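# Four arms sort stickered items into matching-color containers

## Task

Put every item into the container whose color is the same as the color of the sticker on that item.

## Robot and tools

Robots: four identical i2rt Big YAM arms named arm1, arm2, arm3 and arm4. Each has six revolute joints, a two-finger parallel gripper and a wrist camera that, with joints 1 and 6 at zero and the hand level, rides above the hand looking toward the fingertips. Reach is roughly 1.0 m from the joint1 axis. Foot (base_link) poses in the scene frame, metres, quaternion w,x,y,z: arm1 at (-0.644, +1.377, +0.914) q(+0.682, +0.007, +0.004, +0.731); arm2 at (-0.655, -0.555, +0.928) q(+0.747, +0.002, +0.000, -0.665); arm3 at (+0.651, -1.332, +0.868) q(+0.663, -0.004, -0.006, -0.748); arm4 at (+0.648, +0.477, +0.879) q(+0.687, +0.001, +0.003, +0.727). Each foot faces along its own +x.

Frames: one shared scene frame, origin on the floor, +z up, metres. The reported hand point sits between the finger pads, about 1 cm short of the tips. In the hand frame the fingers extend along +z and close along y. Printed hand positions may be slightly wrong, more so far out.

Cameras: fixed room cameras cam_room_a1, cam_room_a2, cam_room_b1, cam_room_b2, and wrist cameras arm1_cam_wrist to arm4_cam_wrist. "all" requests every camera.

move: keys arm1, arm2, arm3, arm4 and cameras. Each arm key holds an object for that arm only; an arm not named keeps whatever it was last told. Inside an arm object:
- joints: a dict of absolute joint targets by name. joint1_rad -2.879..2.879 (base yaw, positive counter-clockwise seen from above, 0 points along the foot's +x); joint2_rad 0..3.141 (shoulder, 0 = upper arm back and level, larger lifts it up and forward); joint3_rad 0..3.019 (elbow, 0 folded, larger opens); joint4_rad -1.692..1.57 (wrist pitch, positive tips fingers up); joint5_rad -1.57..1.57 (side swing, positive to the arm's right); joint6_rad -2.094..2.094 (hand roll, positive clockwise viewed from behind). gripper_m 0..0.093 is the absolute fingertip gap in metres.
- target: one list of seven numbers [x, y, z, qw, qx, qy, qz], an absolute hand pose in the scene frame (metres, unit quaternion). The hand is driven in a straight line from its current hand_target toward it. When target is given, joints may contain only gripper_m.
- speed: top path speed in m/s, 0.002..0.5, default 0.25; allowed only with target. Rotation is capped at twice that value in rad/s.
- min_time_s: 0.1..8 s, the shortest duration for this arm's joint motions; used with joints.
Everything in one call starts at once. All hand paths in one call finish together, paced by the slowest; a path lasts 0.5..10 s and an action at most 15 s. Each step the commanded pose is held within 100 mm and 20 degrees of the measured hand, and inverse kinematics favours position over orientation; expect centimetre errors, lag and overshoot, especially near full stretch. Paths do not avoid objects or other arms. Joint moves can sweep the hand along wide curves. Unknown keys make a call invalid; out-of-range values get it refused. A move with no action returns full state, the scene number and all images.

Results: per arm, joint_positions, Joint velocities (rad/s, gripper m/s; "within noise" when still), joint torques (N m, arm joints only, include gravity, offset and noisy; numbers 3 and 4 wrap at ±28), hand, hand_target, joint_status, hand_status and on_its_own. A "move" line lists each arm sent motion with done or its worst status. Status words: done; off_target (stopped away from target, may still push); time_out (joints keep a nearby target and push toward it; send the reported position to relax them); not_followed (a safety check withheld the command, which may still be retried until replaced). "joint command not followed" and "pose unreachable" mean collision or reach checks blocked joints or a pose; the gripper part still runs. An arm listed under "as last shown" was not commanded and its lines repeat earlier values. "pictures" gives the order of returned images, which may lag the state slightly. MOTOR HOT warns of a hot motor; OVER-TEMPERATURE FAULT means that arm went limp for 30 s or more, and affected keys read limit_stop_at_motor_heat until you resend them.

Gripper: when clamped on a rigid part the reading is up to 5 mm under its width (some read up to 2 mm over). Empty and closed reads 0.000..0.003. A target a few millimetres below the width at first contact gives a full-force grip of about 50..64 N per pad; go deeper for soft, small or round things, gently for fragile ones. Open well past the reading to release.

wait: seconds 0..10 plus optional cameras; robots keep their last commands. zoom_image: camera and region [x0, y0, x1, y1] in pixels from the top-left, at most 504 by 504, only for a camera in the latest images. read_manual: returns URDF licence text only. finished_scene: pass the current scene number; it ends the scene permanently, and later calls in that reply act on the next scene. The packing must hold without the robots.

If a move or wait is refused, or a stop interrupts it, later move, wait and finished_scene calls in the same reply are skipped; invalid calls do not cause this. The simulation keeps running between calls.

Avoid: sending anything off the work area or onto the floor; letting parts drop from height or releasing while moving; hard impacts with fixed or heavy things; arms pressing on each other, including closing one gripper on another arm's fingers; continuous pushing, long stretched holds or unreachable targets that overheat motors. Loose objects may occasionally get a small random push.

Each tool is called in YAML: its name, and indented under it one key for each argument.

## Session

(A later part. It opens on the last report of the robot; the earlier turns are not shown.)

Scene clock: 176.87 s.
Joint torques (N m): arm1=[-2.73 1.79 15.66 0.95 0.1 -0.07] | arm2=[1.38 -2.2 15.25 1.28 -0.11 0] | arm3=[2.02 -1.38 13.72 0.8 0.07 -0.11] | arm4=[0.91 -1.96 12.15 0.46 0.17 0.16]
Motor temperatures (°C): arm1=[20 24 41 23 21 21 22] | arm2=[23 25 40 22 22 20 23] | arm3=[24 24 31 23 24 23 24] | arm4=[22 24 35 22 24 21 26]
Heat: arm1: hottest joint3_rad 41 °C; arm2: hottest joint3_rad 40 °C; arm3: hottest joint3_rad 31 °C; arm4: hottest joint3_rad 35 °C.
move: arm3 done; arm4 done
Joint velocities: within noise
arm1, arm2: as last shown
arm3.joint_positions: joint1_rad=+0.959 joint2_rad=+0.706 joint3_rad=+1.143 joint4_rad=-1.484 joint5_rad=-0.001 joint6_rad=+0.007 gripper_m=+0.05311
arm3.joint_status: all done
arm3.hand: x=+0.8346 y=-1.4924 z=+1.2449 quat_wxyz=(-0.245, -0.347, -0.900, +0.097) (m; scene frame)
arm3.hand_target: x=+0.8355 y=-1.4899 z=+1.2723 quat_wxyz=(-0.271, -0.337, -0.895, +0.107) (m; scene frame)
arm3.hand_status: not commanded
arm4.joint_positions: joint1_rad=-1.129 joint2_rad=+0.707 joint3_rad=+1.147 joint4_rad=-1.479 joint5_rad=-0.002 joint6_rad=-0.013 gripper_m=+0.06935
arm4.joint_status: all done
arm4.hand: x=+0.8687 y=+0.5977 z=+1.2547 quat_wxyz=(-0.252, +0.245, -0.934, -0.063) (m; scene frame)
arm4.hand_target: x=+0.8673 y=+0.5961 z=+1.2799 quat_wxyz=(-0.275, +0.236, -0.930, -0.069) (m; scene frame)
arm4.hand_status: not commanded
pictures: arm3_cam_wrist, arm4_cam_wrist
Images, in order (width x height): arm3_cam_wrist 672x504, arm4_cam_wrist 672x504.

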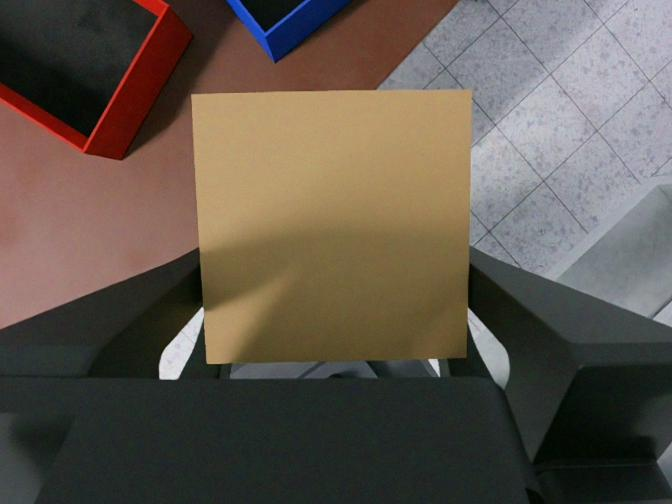

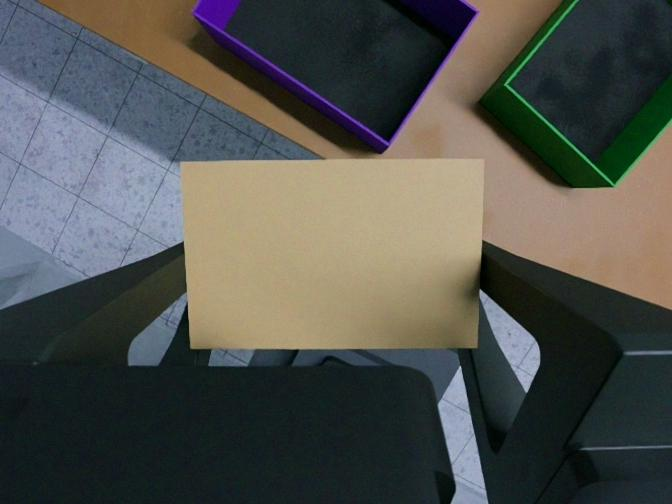

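move:
  arm3: {"target":[1.155,-1.776,0.975,0.2499,0.3406,0.9014,-0.0945],"speed":0.25}
  arm4: {"target":[1.121,0.733,0.955,0.2590,-0.2364,0.9341,0.0655],"speed":0.25}
  cameras: ["arm3_cam_wrist","arm4_cam_wrist"]

Scene clock: 184.27 s.
Joint torques (N m): arm1=[-2.08 1.03 15.73 0.91 0.08 -0.04] | arm2=[1.44 -2.26 15.2 1.22 -0.11 0] | arm3=[1.55 -20.72 13.11 1.37 -0.07 -0.09] | arm4=[0.56 -14.51 10.62 1.43 0.11 0.18]
Motor temperatures (°C): arm1=[20 24 41 23 21 21 22] | arm2=[23 25 40 22 22 20 23] | arm3=[24 24 31 23 24 23 24] | arm4=[22 24 36 22 24 21 26]
Heat: arm1: hottest joint3_rad 41 °C; arm2: hottest joint3_rad 40 °C; arm3: hottest joint3_rad 31 °C; arm4: hottest joint3_rad 36 °C.
move: arm3 off_target; arm4 off_target
Joint velocities: within noise
arm1, arm2: as last shown
arm3.joint_positions: joint1_rad=+0.959 joint2_rad=+1.874 joint3_rad=+1.388 joint4_rad=-0.626 joint5_rad=-0.007 joint6_rad=+0.006 gripper_m=+0.05311
arm3.joint_status: not commanded
arm3.hand: x=+1.1325 y=-1.7629 z=+0.9450 quat_wxyz=(-0.217, -0.349, -0.908, +0.084) (m; scene frame)
arm3.hand_target: x=+1.1534 y=-1.7746 z=+0.9757 quat_wxyz=(-0.250, -0.341, -0.901, +0.095) (m; scene frame)
arm3.hand_status: off_target (0.040 m and 4.2 deg from the pose sent, 0.506 m and 1.0 deg at the start)
arm4.joint_positions: joint1_rad=-1.129 joint2_rad=+1.575 joint3_rad=+0.926 joint4_rad=-0.437 joint5_rad=-0.002 joint6_rad=-0.013 gripper_m=+0.06935
arm4.joint_status: not commanded
arm4.hand: x=+1.0972 y=+0.7218 z=+0.9349 quat_wxyz=(-0.230, +0.246, -0.940, -0.058) (m; scene frame)
arm4.hand_target: x=+1.1196 y=+0.7323 z=+0.9558 quat_wxyz=(-0.259, +0.237, -0.934, -0.066) (m; scene frame)
arm4.hand_status: off_target (0.033 m and 3.7 deg from the pose sent, 0.414 m and 1.3 deg at the start)
pictures: arm3_cam_wrist, arm4_cam_wrist
Images, in order (width x height): arm3_cam_wrist 672x504, arm4_cam_wrist 672x504.

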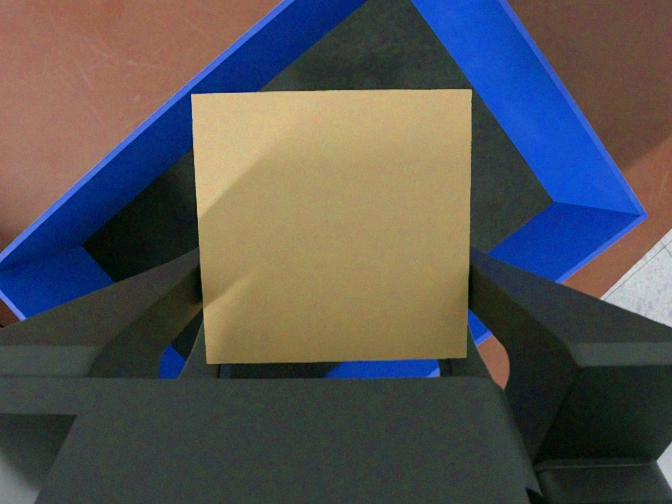

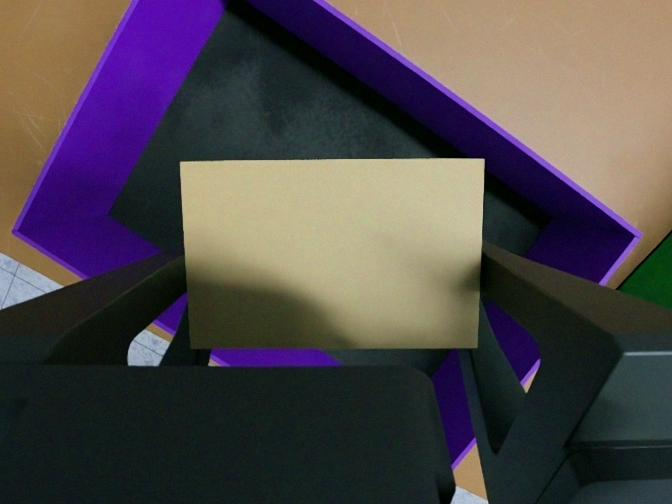

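move:
  arm3: {"target":[1.132,-1.759,0.79,0.2499,0.3406,0.9014,-0.0945],"speed":0.15}
  arm4: {"target":[1.097,0.718,0.77,0.2590,-0.2364,0.9341,0.0655],"speed":0.15}
  cameras: ["arm3_cam_wrist","arm4_cam_wrist"]

move:
  arm3: {"target":[1.132,-1.759,0.757,0.2499,0.3406,0.9014,-0.0945],"speed":0.06}
  arm4: {"target":[1.097,0.718,0.74,0.2590,-0.2364,0.9341,0.0655],"speed":0.06}
  cameras: []

move:
  arm3: {"target":[1.132,-1.759,0.745,0.2499,0.3406,0.9014,-0.0945],"speed":0.05}
  arm4: {"target":[1.097,0.718,0.728,0.2590,-0.2364,0.9341,0.0655],"speed":0.05}
  cameras: ["arm3_cam_wrist","arm4_cam_wrist"]

Scene clock: 196.33 s.
Joint torques (N m): arm1=[-2.2 0.5 15.86 0.84 0.13 -0.06] | arm2=[1.55 -2.37 15.21 1.22 -0.11 -0.01] | arm3=[1.38 -20.6 6.65 1.74 -0.07 -0.1] | arm4=[-0.15 -15.44 4.29 1.54 0.08 0.13]
Motor temperatures (°C): arm1=[20 24 42 23 21 21 21] | arm2=[23 25 41 22 22 20 23] | arm3=[24 25 31 23 24 23 24] | arm4=[22 24 37 22 24 21 26]
Heat: arm1: hottest joint3_rad 42 °C; arm2: hottest joint3_rad 41 °C; arm3: hottest joint3_rad 31 °C; arm4: hottest joint3_rad 37 °C.
move: arm3 done; arm4 done
Joint velocities: within noise
arm1, arm2: as last shown
arm3.joint_positions: joint1_rad=+0.959 joint2_rad=+2.099 joint3_rad=+1.227 joint4_rad=-0.183 joint5_rad=-0.008 joint6_rad=+0.006 gripper_m=+0.05311
arm3.joint_status: not commanded
arm3.hand: x=+1.1268 y=-1.7596 z=+0.7891 quat_wxyz=(-0.243, -0.347, -0.901, +0.093) (m; scene frame)
arm3.hand_target: x=+1.1320 y=-1.7591 z=+0.7902 quat_wxyz=(-0.250, -0.341, -0.901, +0.095) (m; scene frame)
arm3.hand_status: done (0.005 m and 1.1 deg from the pose sent, 0.155 m and 4.2 deg at the start)
arm4.joint_positions: joint1_rad=-1.129 joint2_rad=+1.949 joint3_rad=+0.798 joint4_rad=+0.114 joint5_rad=-0.002 joint6_rad=-0.013 gripper_m=+0.06935
arm4.joint_status: not commanded
arm4.hand: x=+1.0923 y=+0.7190 z=+0.7713 quat_wxyz=(-0.253, +0.244, -0.934, -0.063) (m; scene frame)
arm4.hand_target: x=+1.0970 y=+0.7180 z=+0.7701 quat_wxyz=(-0.259, +0.237, -0.934, -0.066) (m; scene frame)
arm4.hand_status: done (0.005 m and 1.2 deg from the pose sent, 0.165 m and 3.6 deg at the start)
pictures: arm3_cam_wrist, arm4_cam_wrist
Images, in order (width x height): arm3_cam_wrist 672x504, arm4_cam_wrist 672x504.

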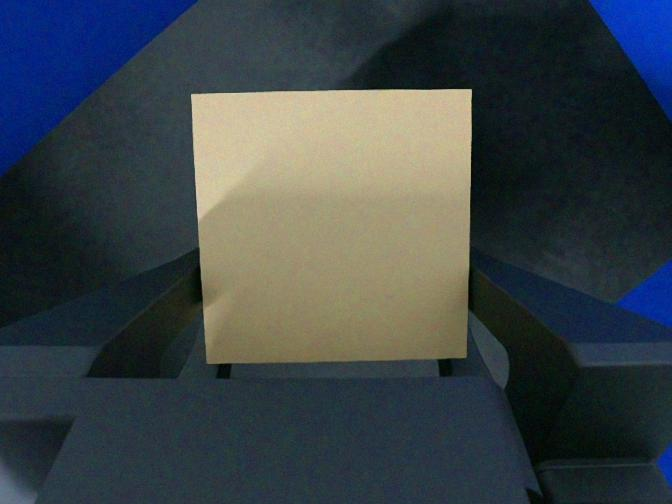

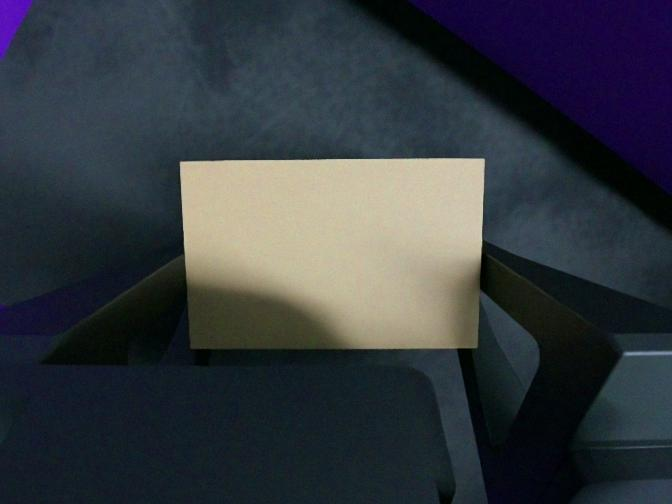

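Scene clock: 197.53 s.
Joint torques (N m): arm1=[-2.26 0.91 15.84 0.87 0.12 -0.02] | arm2=[1.38 -2.32 15.21 1.24 -0.11 0] | arm3=[1.61 -20.42 6.41 1.76 -0.05 -0.11] | arm4=[0.26 -15.09 4.33 1.54 0.07 0.13]
Motor temperatures (°C): arm1=[20 24 42 23 21 21 21] | arm2=[23 25 41 22 22 20 23] | arm3=[24 25 31 23 24 23 24] | arm4=[22 24 37 22 24 21 26]
Heat: arm1: hottest joint3_rad 42 °C; arm2: hottest joint3_rad 41 °C; arm3: hottest joint3_rad 31 °C; arm4: hottest joint3_rad 37 °C.
move: arm3 done; arm4 done
Joint velocities: within noise
arm1.joint_positions: joint1_rad=-2.244 joint2_rad=+0.703 joint3_rad=+1.143 joint4_rad=-1.481 joint5_rad=-0.002 joint6_rad=+0.007 gripper_m=+0.09297
arm1.joint_status: not commanded
arm1.hand: x=-0.4342 y=+1.2354 z=+1.2861 quat_wxyz=(-0.243, -0.290, -0.922, +0.077) (m; scene frame)
arm1.hand_target: x=-0.4354 y=+1.2338 z=+1.3127 quat_wxyz=(-0.266, -0.288, -0.916, +0.087) (m; scene frame)
arm1.hand_status: not commanded
arm2.joint_positions: joint1_rad=+0.919 joint2_rad=+0.704 joint3_rad=+1.146 joint4_rad=-1.476 joint5_rad=+0.002 joint6_rad=+0.007 gripper_m=+0.08994
arm2.joint_status: not commanded
arm2.hand: x=-0.4419 y=-0.6842 z=+1.3056 quat_wxyz=(-0.256, -0.259, -0.929, +0.068) (m; scene frame)
arm2.hand_target: x=-0.4424 y=-0.6814 z=+1.3304 quat_wxyz=(-0.277, -0.250, -0.925, +0.073) (m; scene frame)
arm2.hand_status: not commanded
arm3.joint_positions: joint1_rad=+0.959 joint2_rad=+2.161 joint3_rad=+1.227 joint4_rad=-0.118 joint5_rad=-0.008 joint6_rad=+0.006 gripper_m=+0.05311
arm3.joint_status: not commanded
arm3.hand: x=+1.1266 y=-1.7598 z=+0.7586 quat_wxyz=(-0.244, -0.347, -0.901, +0.093) (m; scene frame)
arm3.hand_target: x=+1.1320 y=-1.7590 z=+0.7571 quat_wxyz=(-0.250, -0.341, -0.901, +0.095) (m; scene frame)
arm3.hand_status: done (0.006 m and 1.0 deg from the pose sent, 0.032 m and 1.1 deg at the start)
arm4.joint_positions: joint1_rad=-1.129 joint2_rad=+2.027 joint3_rad=+0.798 joint4_rad=+0.191 joint5_rad=-0.002 joint6_rad=-0.013 gripper_m=+0.06935
arm4.joint_status: not commanded
arm4.hand: x=+1.0894 y=+0.7174 z=+0.7429 quat_wxyz=(-0.252, +0.244, -0.934, -0.063) (m; scene frame)
arm4.hand_target: x=+1.0969 y=+0.7180 z=+0.7403 quat_wxyz=(-0.259, +0.237, -0.934, -0.066) (m; scene frame)
arm4.hand_status: done (0.008 m and 1.2 deg from the pose sent, 0.032 m and 1.2 deg at the start)
pictures: none
No camera images: "cameras" was empty.

Scene clock: 198.50 s.
Joint torques (N m): arm1=[-2.61 0.85 15.86 0.92 0.11 -0.05] | arm2=[1.44 -2.14 15.21 1.22 -0.1 -0.01] | arm3=[1.38 -18.73 6.5 1.76 -0.05 -0.09] | arm4=[0.85 -13.22 4.72 1.48 0.08 0.14]
Motor temperatures (°C): arm1=[20 24 42 23 21 21 21] | arm2=[23 25 41 22 22 20 23] | arm3=[24 25 31 23 24 23 24] | arm4=[22 24 37 22 24 21 26]
Heat: arm1: hottest joint3_rad 42 °C; arm2: hottest joint3_rad 41 °C; arm3: hottest joint3_rad 31 °C; arm4: hottest joint3_rad 37 °C.
move: arm3 off_target; arm4 off_target
Joint velocities: within noise
arm1, arm2: as last shown
arm3.joint_positions: joint1_rad=+0.959 joint2_rad=+2.168 joint3_rad=+1.227 joint4_rad=-0.094 joint5_rad=-0.008 joint6_rad=+0.006 gripper_m=+0.05311
arm3.joint_status: not commanded
arm3.hand: x=+1.1290 y=-1.7620 z=+0.7569 quat_wxyz=(-0.251, -0.346, -0.899, +0.096) (m; scene frame)
arm3.hand_target: x=+1.1317 y=-1.7589 z=+0.7452 quat_wxyz=(-0.250, -0.341, -0.901, +0.095) (m; scene frame)
arm3.hand_status: off_target (0.013 m and 0.7 deg from the pose sent, 0.015 m and 1.0 deg at the start)
arm4.joint_positions: joint1_rad=-1.129 joint2_rad=+2.041 joint3_rad=+0.798 joint4_rad=+0.223 joint5_rad=-0.002 joint6_rad=-0.012 gripper_m=+0.06935
arm4.joint_status: not commanded
arm4.hand: x=+1.0921 y=+0.7190 z=+0.7404 quat_wxyz=(-0.261, +0.244, -0.932, -0.066) (m; scene frame)
arm4.hand_target: x=+1.0965 y=+0.7178 z=+0.7284 quat_wxyz=(-0.259, +0.237, -0.934, -0.066) (m; scene frame)
arm4.hand_status: off_target (0.013 m and 0.9 deg from the pose sent, 0.017 m and 1.2 deg at the start)
pictures: arm3_cam_wrist, arm4_cam_wrist
Images, in order (width x height): arm3_cam_wrist 672x504, arm4_cam_wrist 672x504.

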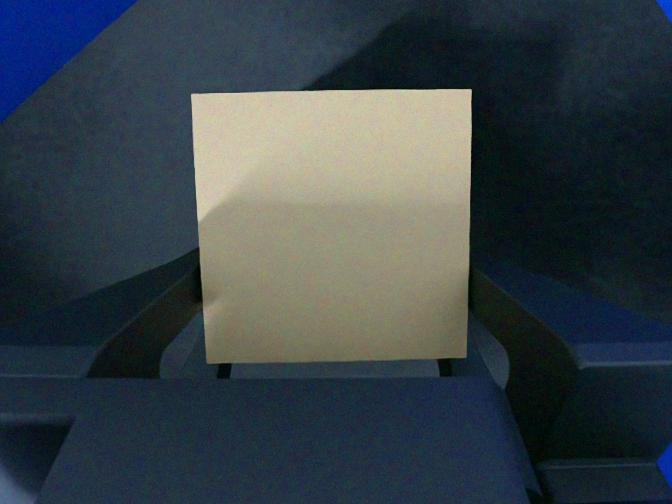

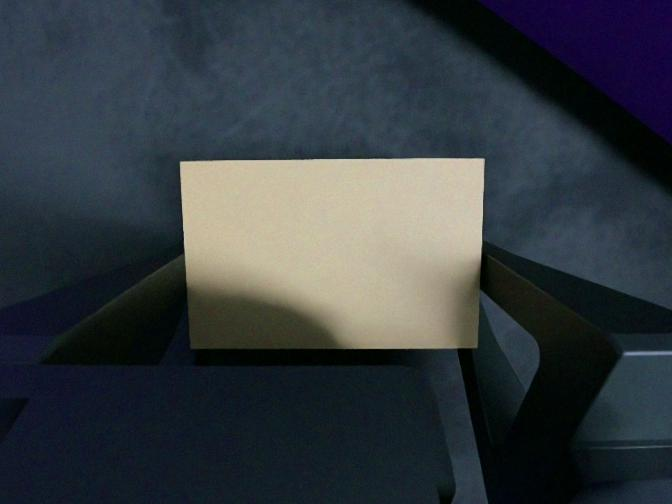

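move:
  arm3: {"target":[1.132,-1.759,0.751,0.2499,0.3406,0.9014,-0.0945],"speed":0.05}
  arm4: {"target":[1.096,0.718,0.734,0.2590,-0.2364,0.9341,0.0655],"speed":0.05}
  cameras: []

move:
  arm3: {"joints":{"gripper_m":0.08}}
  arm4: {"joints":{"gripper_m":0.09}}
  cameras: ["arm3_cam_wrist","arm4_cam_wrist"]

move:
  arm3: {"target":[1.065,-1.70,0.95,0.2499,0.3406,0.9014,-0.0945],"speed":0.18}
  arm4: {"target":[1.01,0.675,0.94,0.2590,-0.2364,0.9341,0.0655],"speed":0.18}
  cameras: ["arm3_cam_wrist","arm4_cam_wrist"]

Scene clock: 207.17 s.
Joint torques (N m): arm1=[-1.9 0.73 15.68 0.92 0.08 -0.04] | arm2=[1.44 -2.26 15.23 1.26 -0.11 0] | arm3=[1.49 -19.9 6.46 1.25 -0.06 -0.11] | arm4=[0.32 -14.92 4.36 1.01 0.11 0.14]
Motor temperatures (°C): arm1=[20 24 42 23 21 21 21] | arm2=[23 24 41 22 22 20 23] | arm3=[24 26 30 23 24 23 24] | arm4=[22 24 35 22 24 21 26]
Heat: arm1: hottest joint3_rad 42 °C; arm2: hottest joint3_rad 41 °C; arm3: hottest joint3_rad 30 °C; arm4: hottest joint3_rad 35 °C.
move: arm3 done; arm4 done
Joint velocities: within noise
arm1, arm2: as last shown
arm3.joint_positions: joint1_rad=+0.959 joint2_rad=+2.168 joint3_rad=+1.227 joint4_rad=-0.094 joint5_rad=-0.008 joint6_rad=+0.006 gripper_m=+0.05311
arm3.joint_status: not commanded
arm3.hand: x=+1.1290 y=-1.7620 z=+0.7569 quat_wxyz=(-0.251, -0.346, -0.899, +0.096) (m; scene frame)
arm3.hand_target: x=+1.1319 y=-1.7590 z=+0.7510 quat_wxyz=(-0.250, -0.341, -0.901, +0.095) (m; scene frame)
arm3.hand_status: done (0.007 m and 0.7 deg from the pose sent, 0.007 m and 0.7 deg at the start)
arm4.joint_positions: joint1_rad=-1.129 joint2_rad=+2.041 joint3_rad=+0.798 joint4_rad=+0.223 joint5_rad=-0.002 joint6_rad=-0.012 gripper_m=+0.06935
arm4.joint_status: not commanded
arm4.hand: x=+1.0921 y=+0.7190 z=+0.7404 quat_wxyz=(-0.261, +0.244, -0.932, -0.066) (m; scene frame)
arm4.hand_target: x=+1.0958 y=+0.7180 z=+0.7341 quat_wxyz=(-0.259, +0.237, -0.934, -0.066) (m; scene frame)
arm4.hand_status: done (0.008 m and 0.9 deg from the pose sent, 0.008 m and 0.9 deg at the start)
pictures: none
No camera images: "cameras" was empty.

Scene clock: 207.70 s.
Joint torques (N m): arm1=[-2.61 1.55 15.9 0.9 0.1 -0.08] | arm2=[1.32 -2.32 15.21 1.25 -0.11 0] | arm3=[1.49 -19.96 6.48 1.29 -0.05 -0.1] | arm4=[0.21 -15.27 4.37 1.01 0.12 0.13]
Motor temperatures (°C): arm1=[20 24 42 23 21 21 21] | arm2=[23 24 41 22 22 20 23] | arm3=[24 26 30 23 24 23 24] | arm4=[22 24 35 22 24 21 26]
Heat: arm1: hottest joint3_rad 42 °C; arm2: hottest joint3_rad 41 °C; arm3: hottest joint3_rad 30 °C; arm4: hottest joint3_rad 35 °C.
move: arm3 done; arm4 done
Joint velocities: within noise
arm1, arm2: as last shown
arm3.joint_positions: joint1_rad=+0.959 joint2_rad=+2.168 joint3_rad=+1.227 joint4_rad=-0.094 joint5_rad=-0.008 joint6_rad=+0.006 gripper_m=+0.07997
arm3.joint_status: all done
arm3.hand: x=+1.1290 y=-1.7620 z=+0.7569 quat_wxyz=(-0.251, -0.346, -0.899, +0.096) (m; scene frame)
arm3.hand_target: x=+1.1319 y=-1.7590 z=+0.7510 quat_wxyz=(-0.250, -0.341, -0.901, +0.095) (m; scene frame)
arm3.hand_status: not commanded
arm4.joint_positions: joint1_rad=-1.129 joint2_rad=+2.041 joint3_rad=+0.798 joint4_rad=+0.223 joint5_rad=-0.002 joint6_rad=-0.012 gripper_m=+0.08992
arm4.joint_status: all done
arm4.hand: x=+1.0921 y=+0.7190 z=+0.7404 quat_wxyz=(-0.261, +0.244, -0.932, -0.066) (m; scene frame)
arm4.hand_target: x=+1.0958 y=+0.7180 z=+0.7341 quat_wxyz=(-0.259, +0.236, -0.934, -0.066) (m; scene frame)
arm4.hand_status: not commanded
pictures: arm3_cam_wrist, arm4_cam_wrist
Images, in order (width x height): arm3_cam_wrist 672x504, arm4_cam_wrist 672x504.

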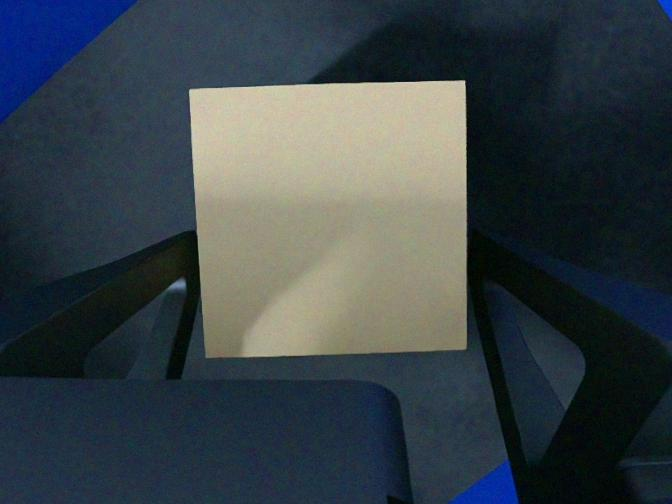

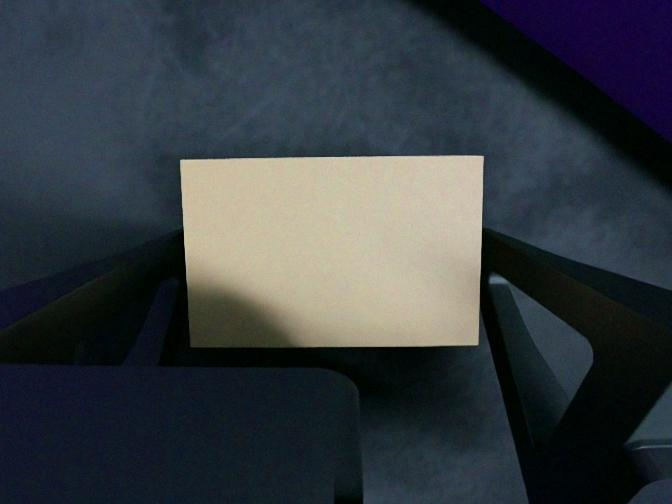

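Scene clock: 209.67 s.
Joint torques (N m): arm1=[-2.61 0.97 15.68 0.99 0.1 -0.06] | arm2=[1.44 -2.32 15.23 1.24 -0.11 -0.01] | arm3=[1.2 -15.15 7.66 0.76 -0.01 -0.12] | arm4=[1.14 -9.41 7.3 0.36 0.15 0.19]
Motor temperatures (°C): arm1=[20 24 42 23 21 21 21] | arm2=[23 24 41 22 22 20 23] | arm3=[24 26 30 23 24 23 24] | arm4=[22 24 35 22 24 21 26]
Heat: arm1: hottest joint3_rad 42 °C; arm2: hottest joint3_rad 41 °C; arm3: hottest joint3_rad 30 °C; arm4: hottest joint3_rad 35 °C.
move: arm3 done; arm4 done
Joint velocities: within noise
arm1, arm2: as last shown
arm3.joint_positions: joint1_rad=+0.959 joint2_rad=+1.629 joint3_rad=+1.045 joint4_rad=-0.439 joint5_rad=-0.012 joint6_rad=+0.004 gripper_m=+0.07997
arm3.joint_status: not commanded
arm3.hand: x=+1.0678 y=-1.7035 z=+0.9554 quat_wxyz=(-0.258, -0.343, -0.898, +0.097) (m; scene frame)
arm3.hand_target: x=+1.0650 y=-1.7001 z=+0.9501 quat_wxyz=(-0.250, -0.341, -0.901, +0.095) (m; scene frame)
arm3.hand_status: done (0.007 m and 1.1 deg from the pose sent, 0.213 m and 0.7 deg at the start)
arm4.joint_positions: joint1_rad=-1.130 joint2_rad=+1.294 joint3_rad=+0.624 joint4_rad=-0.338 joint5_rad=+0.000 joint6_rad=-0.008 gripper_m=+0.08992
arm4.joint_status: not commanded
arm4.hand: x=+1.0134 y=+0.6752 z=+0.9429 quat_wxyz=(-0.266, +0.240, -0.931, -0.066) (m; scene frame)
arm4.hand_target: x=+1.0100 y=+0.6750 z=+0.9400 quat_wxyz=(-0.259, +0.236, -0.934, -0.066) (m; scene frame)
arm4.hand_status: done (0.004 m and 1.0 deg from the pose sent, 0.220 m and 0.9 deg at the start)
pictures: arm3_cam_wrist, arm4_cam_wrist
Images, in order (width x height): arm3_cam_wrist 672x504, arm4_cam_wrist 672x504.

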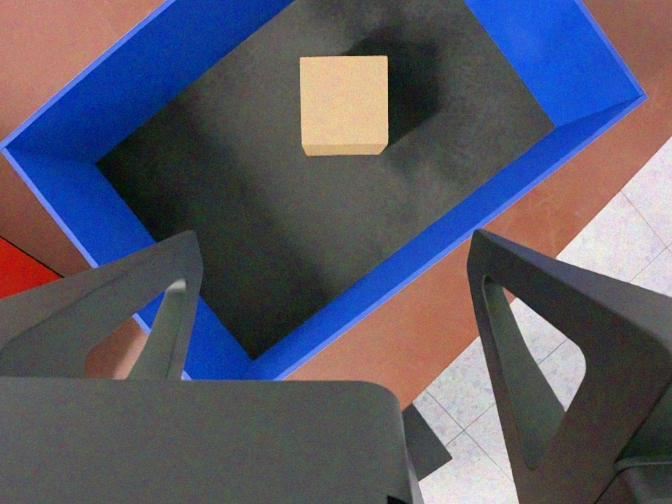

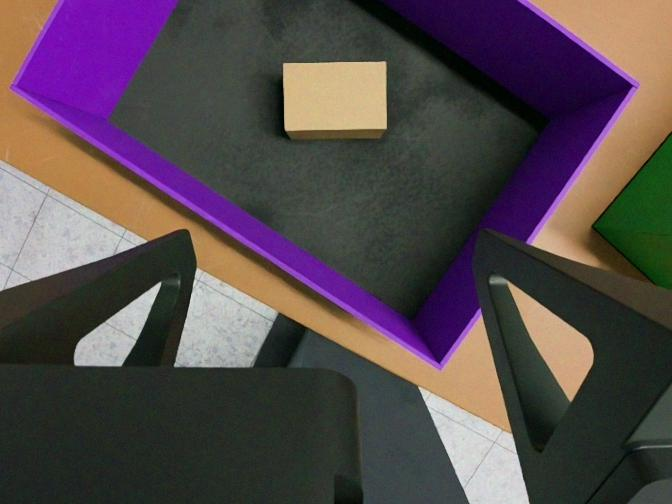

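finished_scene:
  scene: 3

The scene is finished: the task was done.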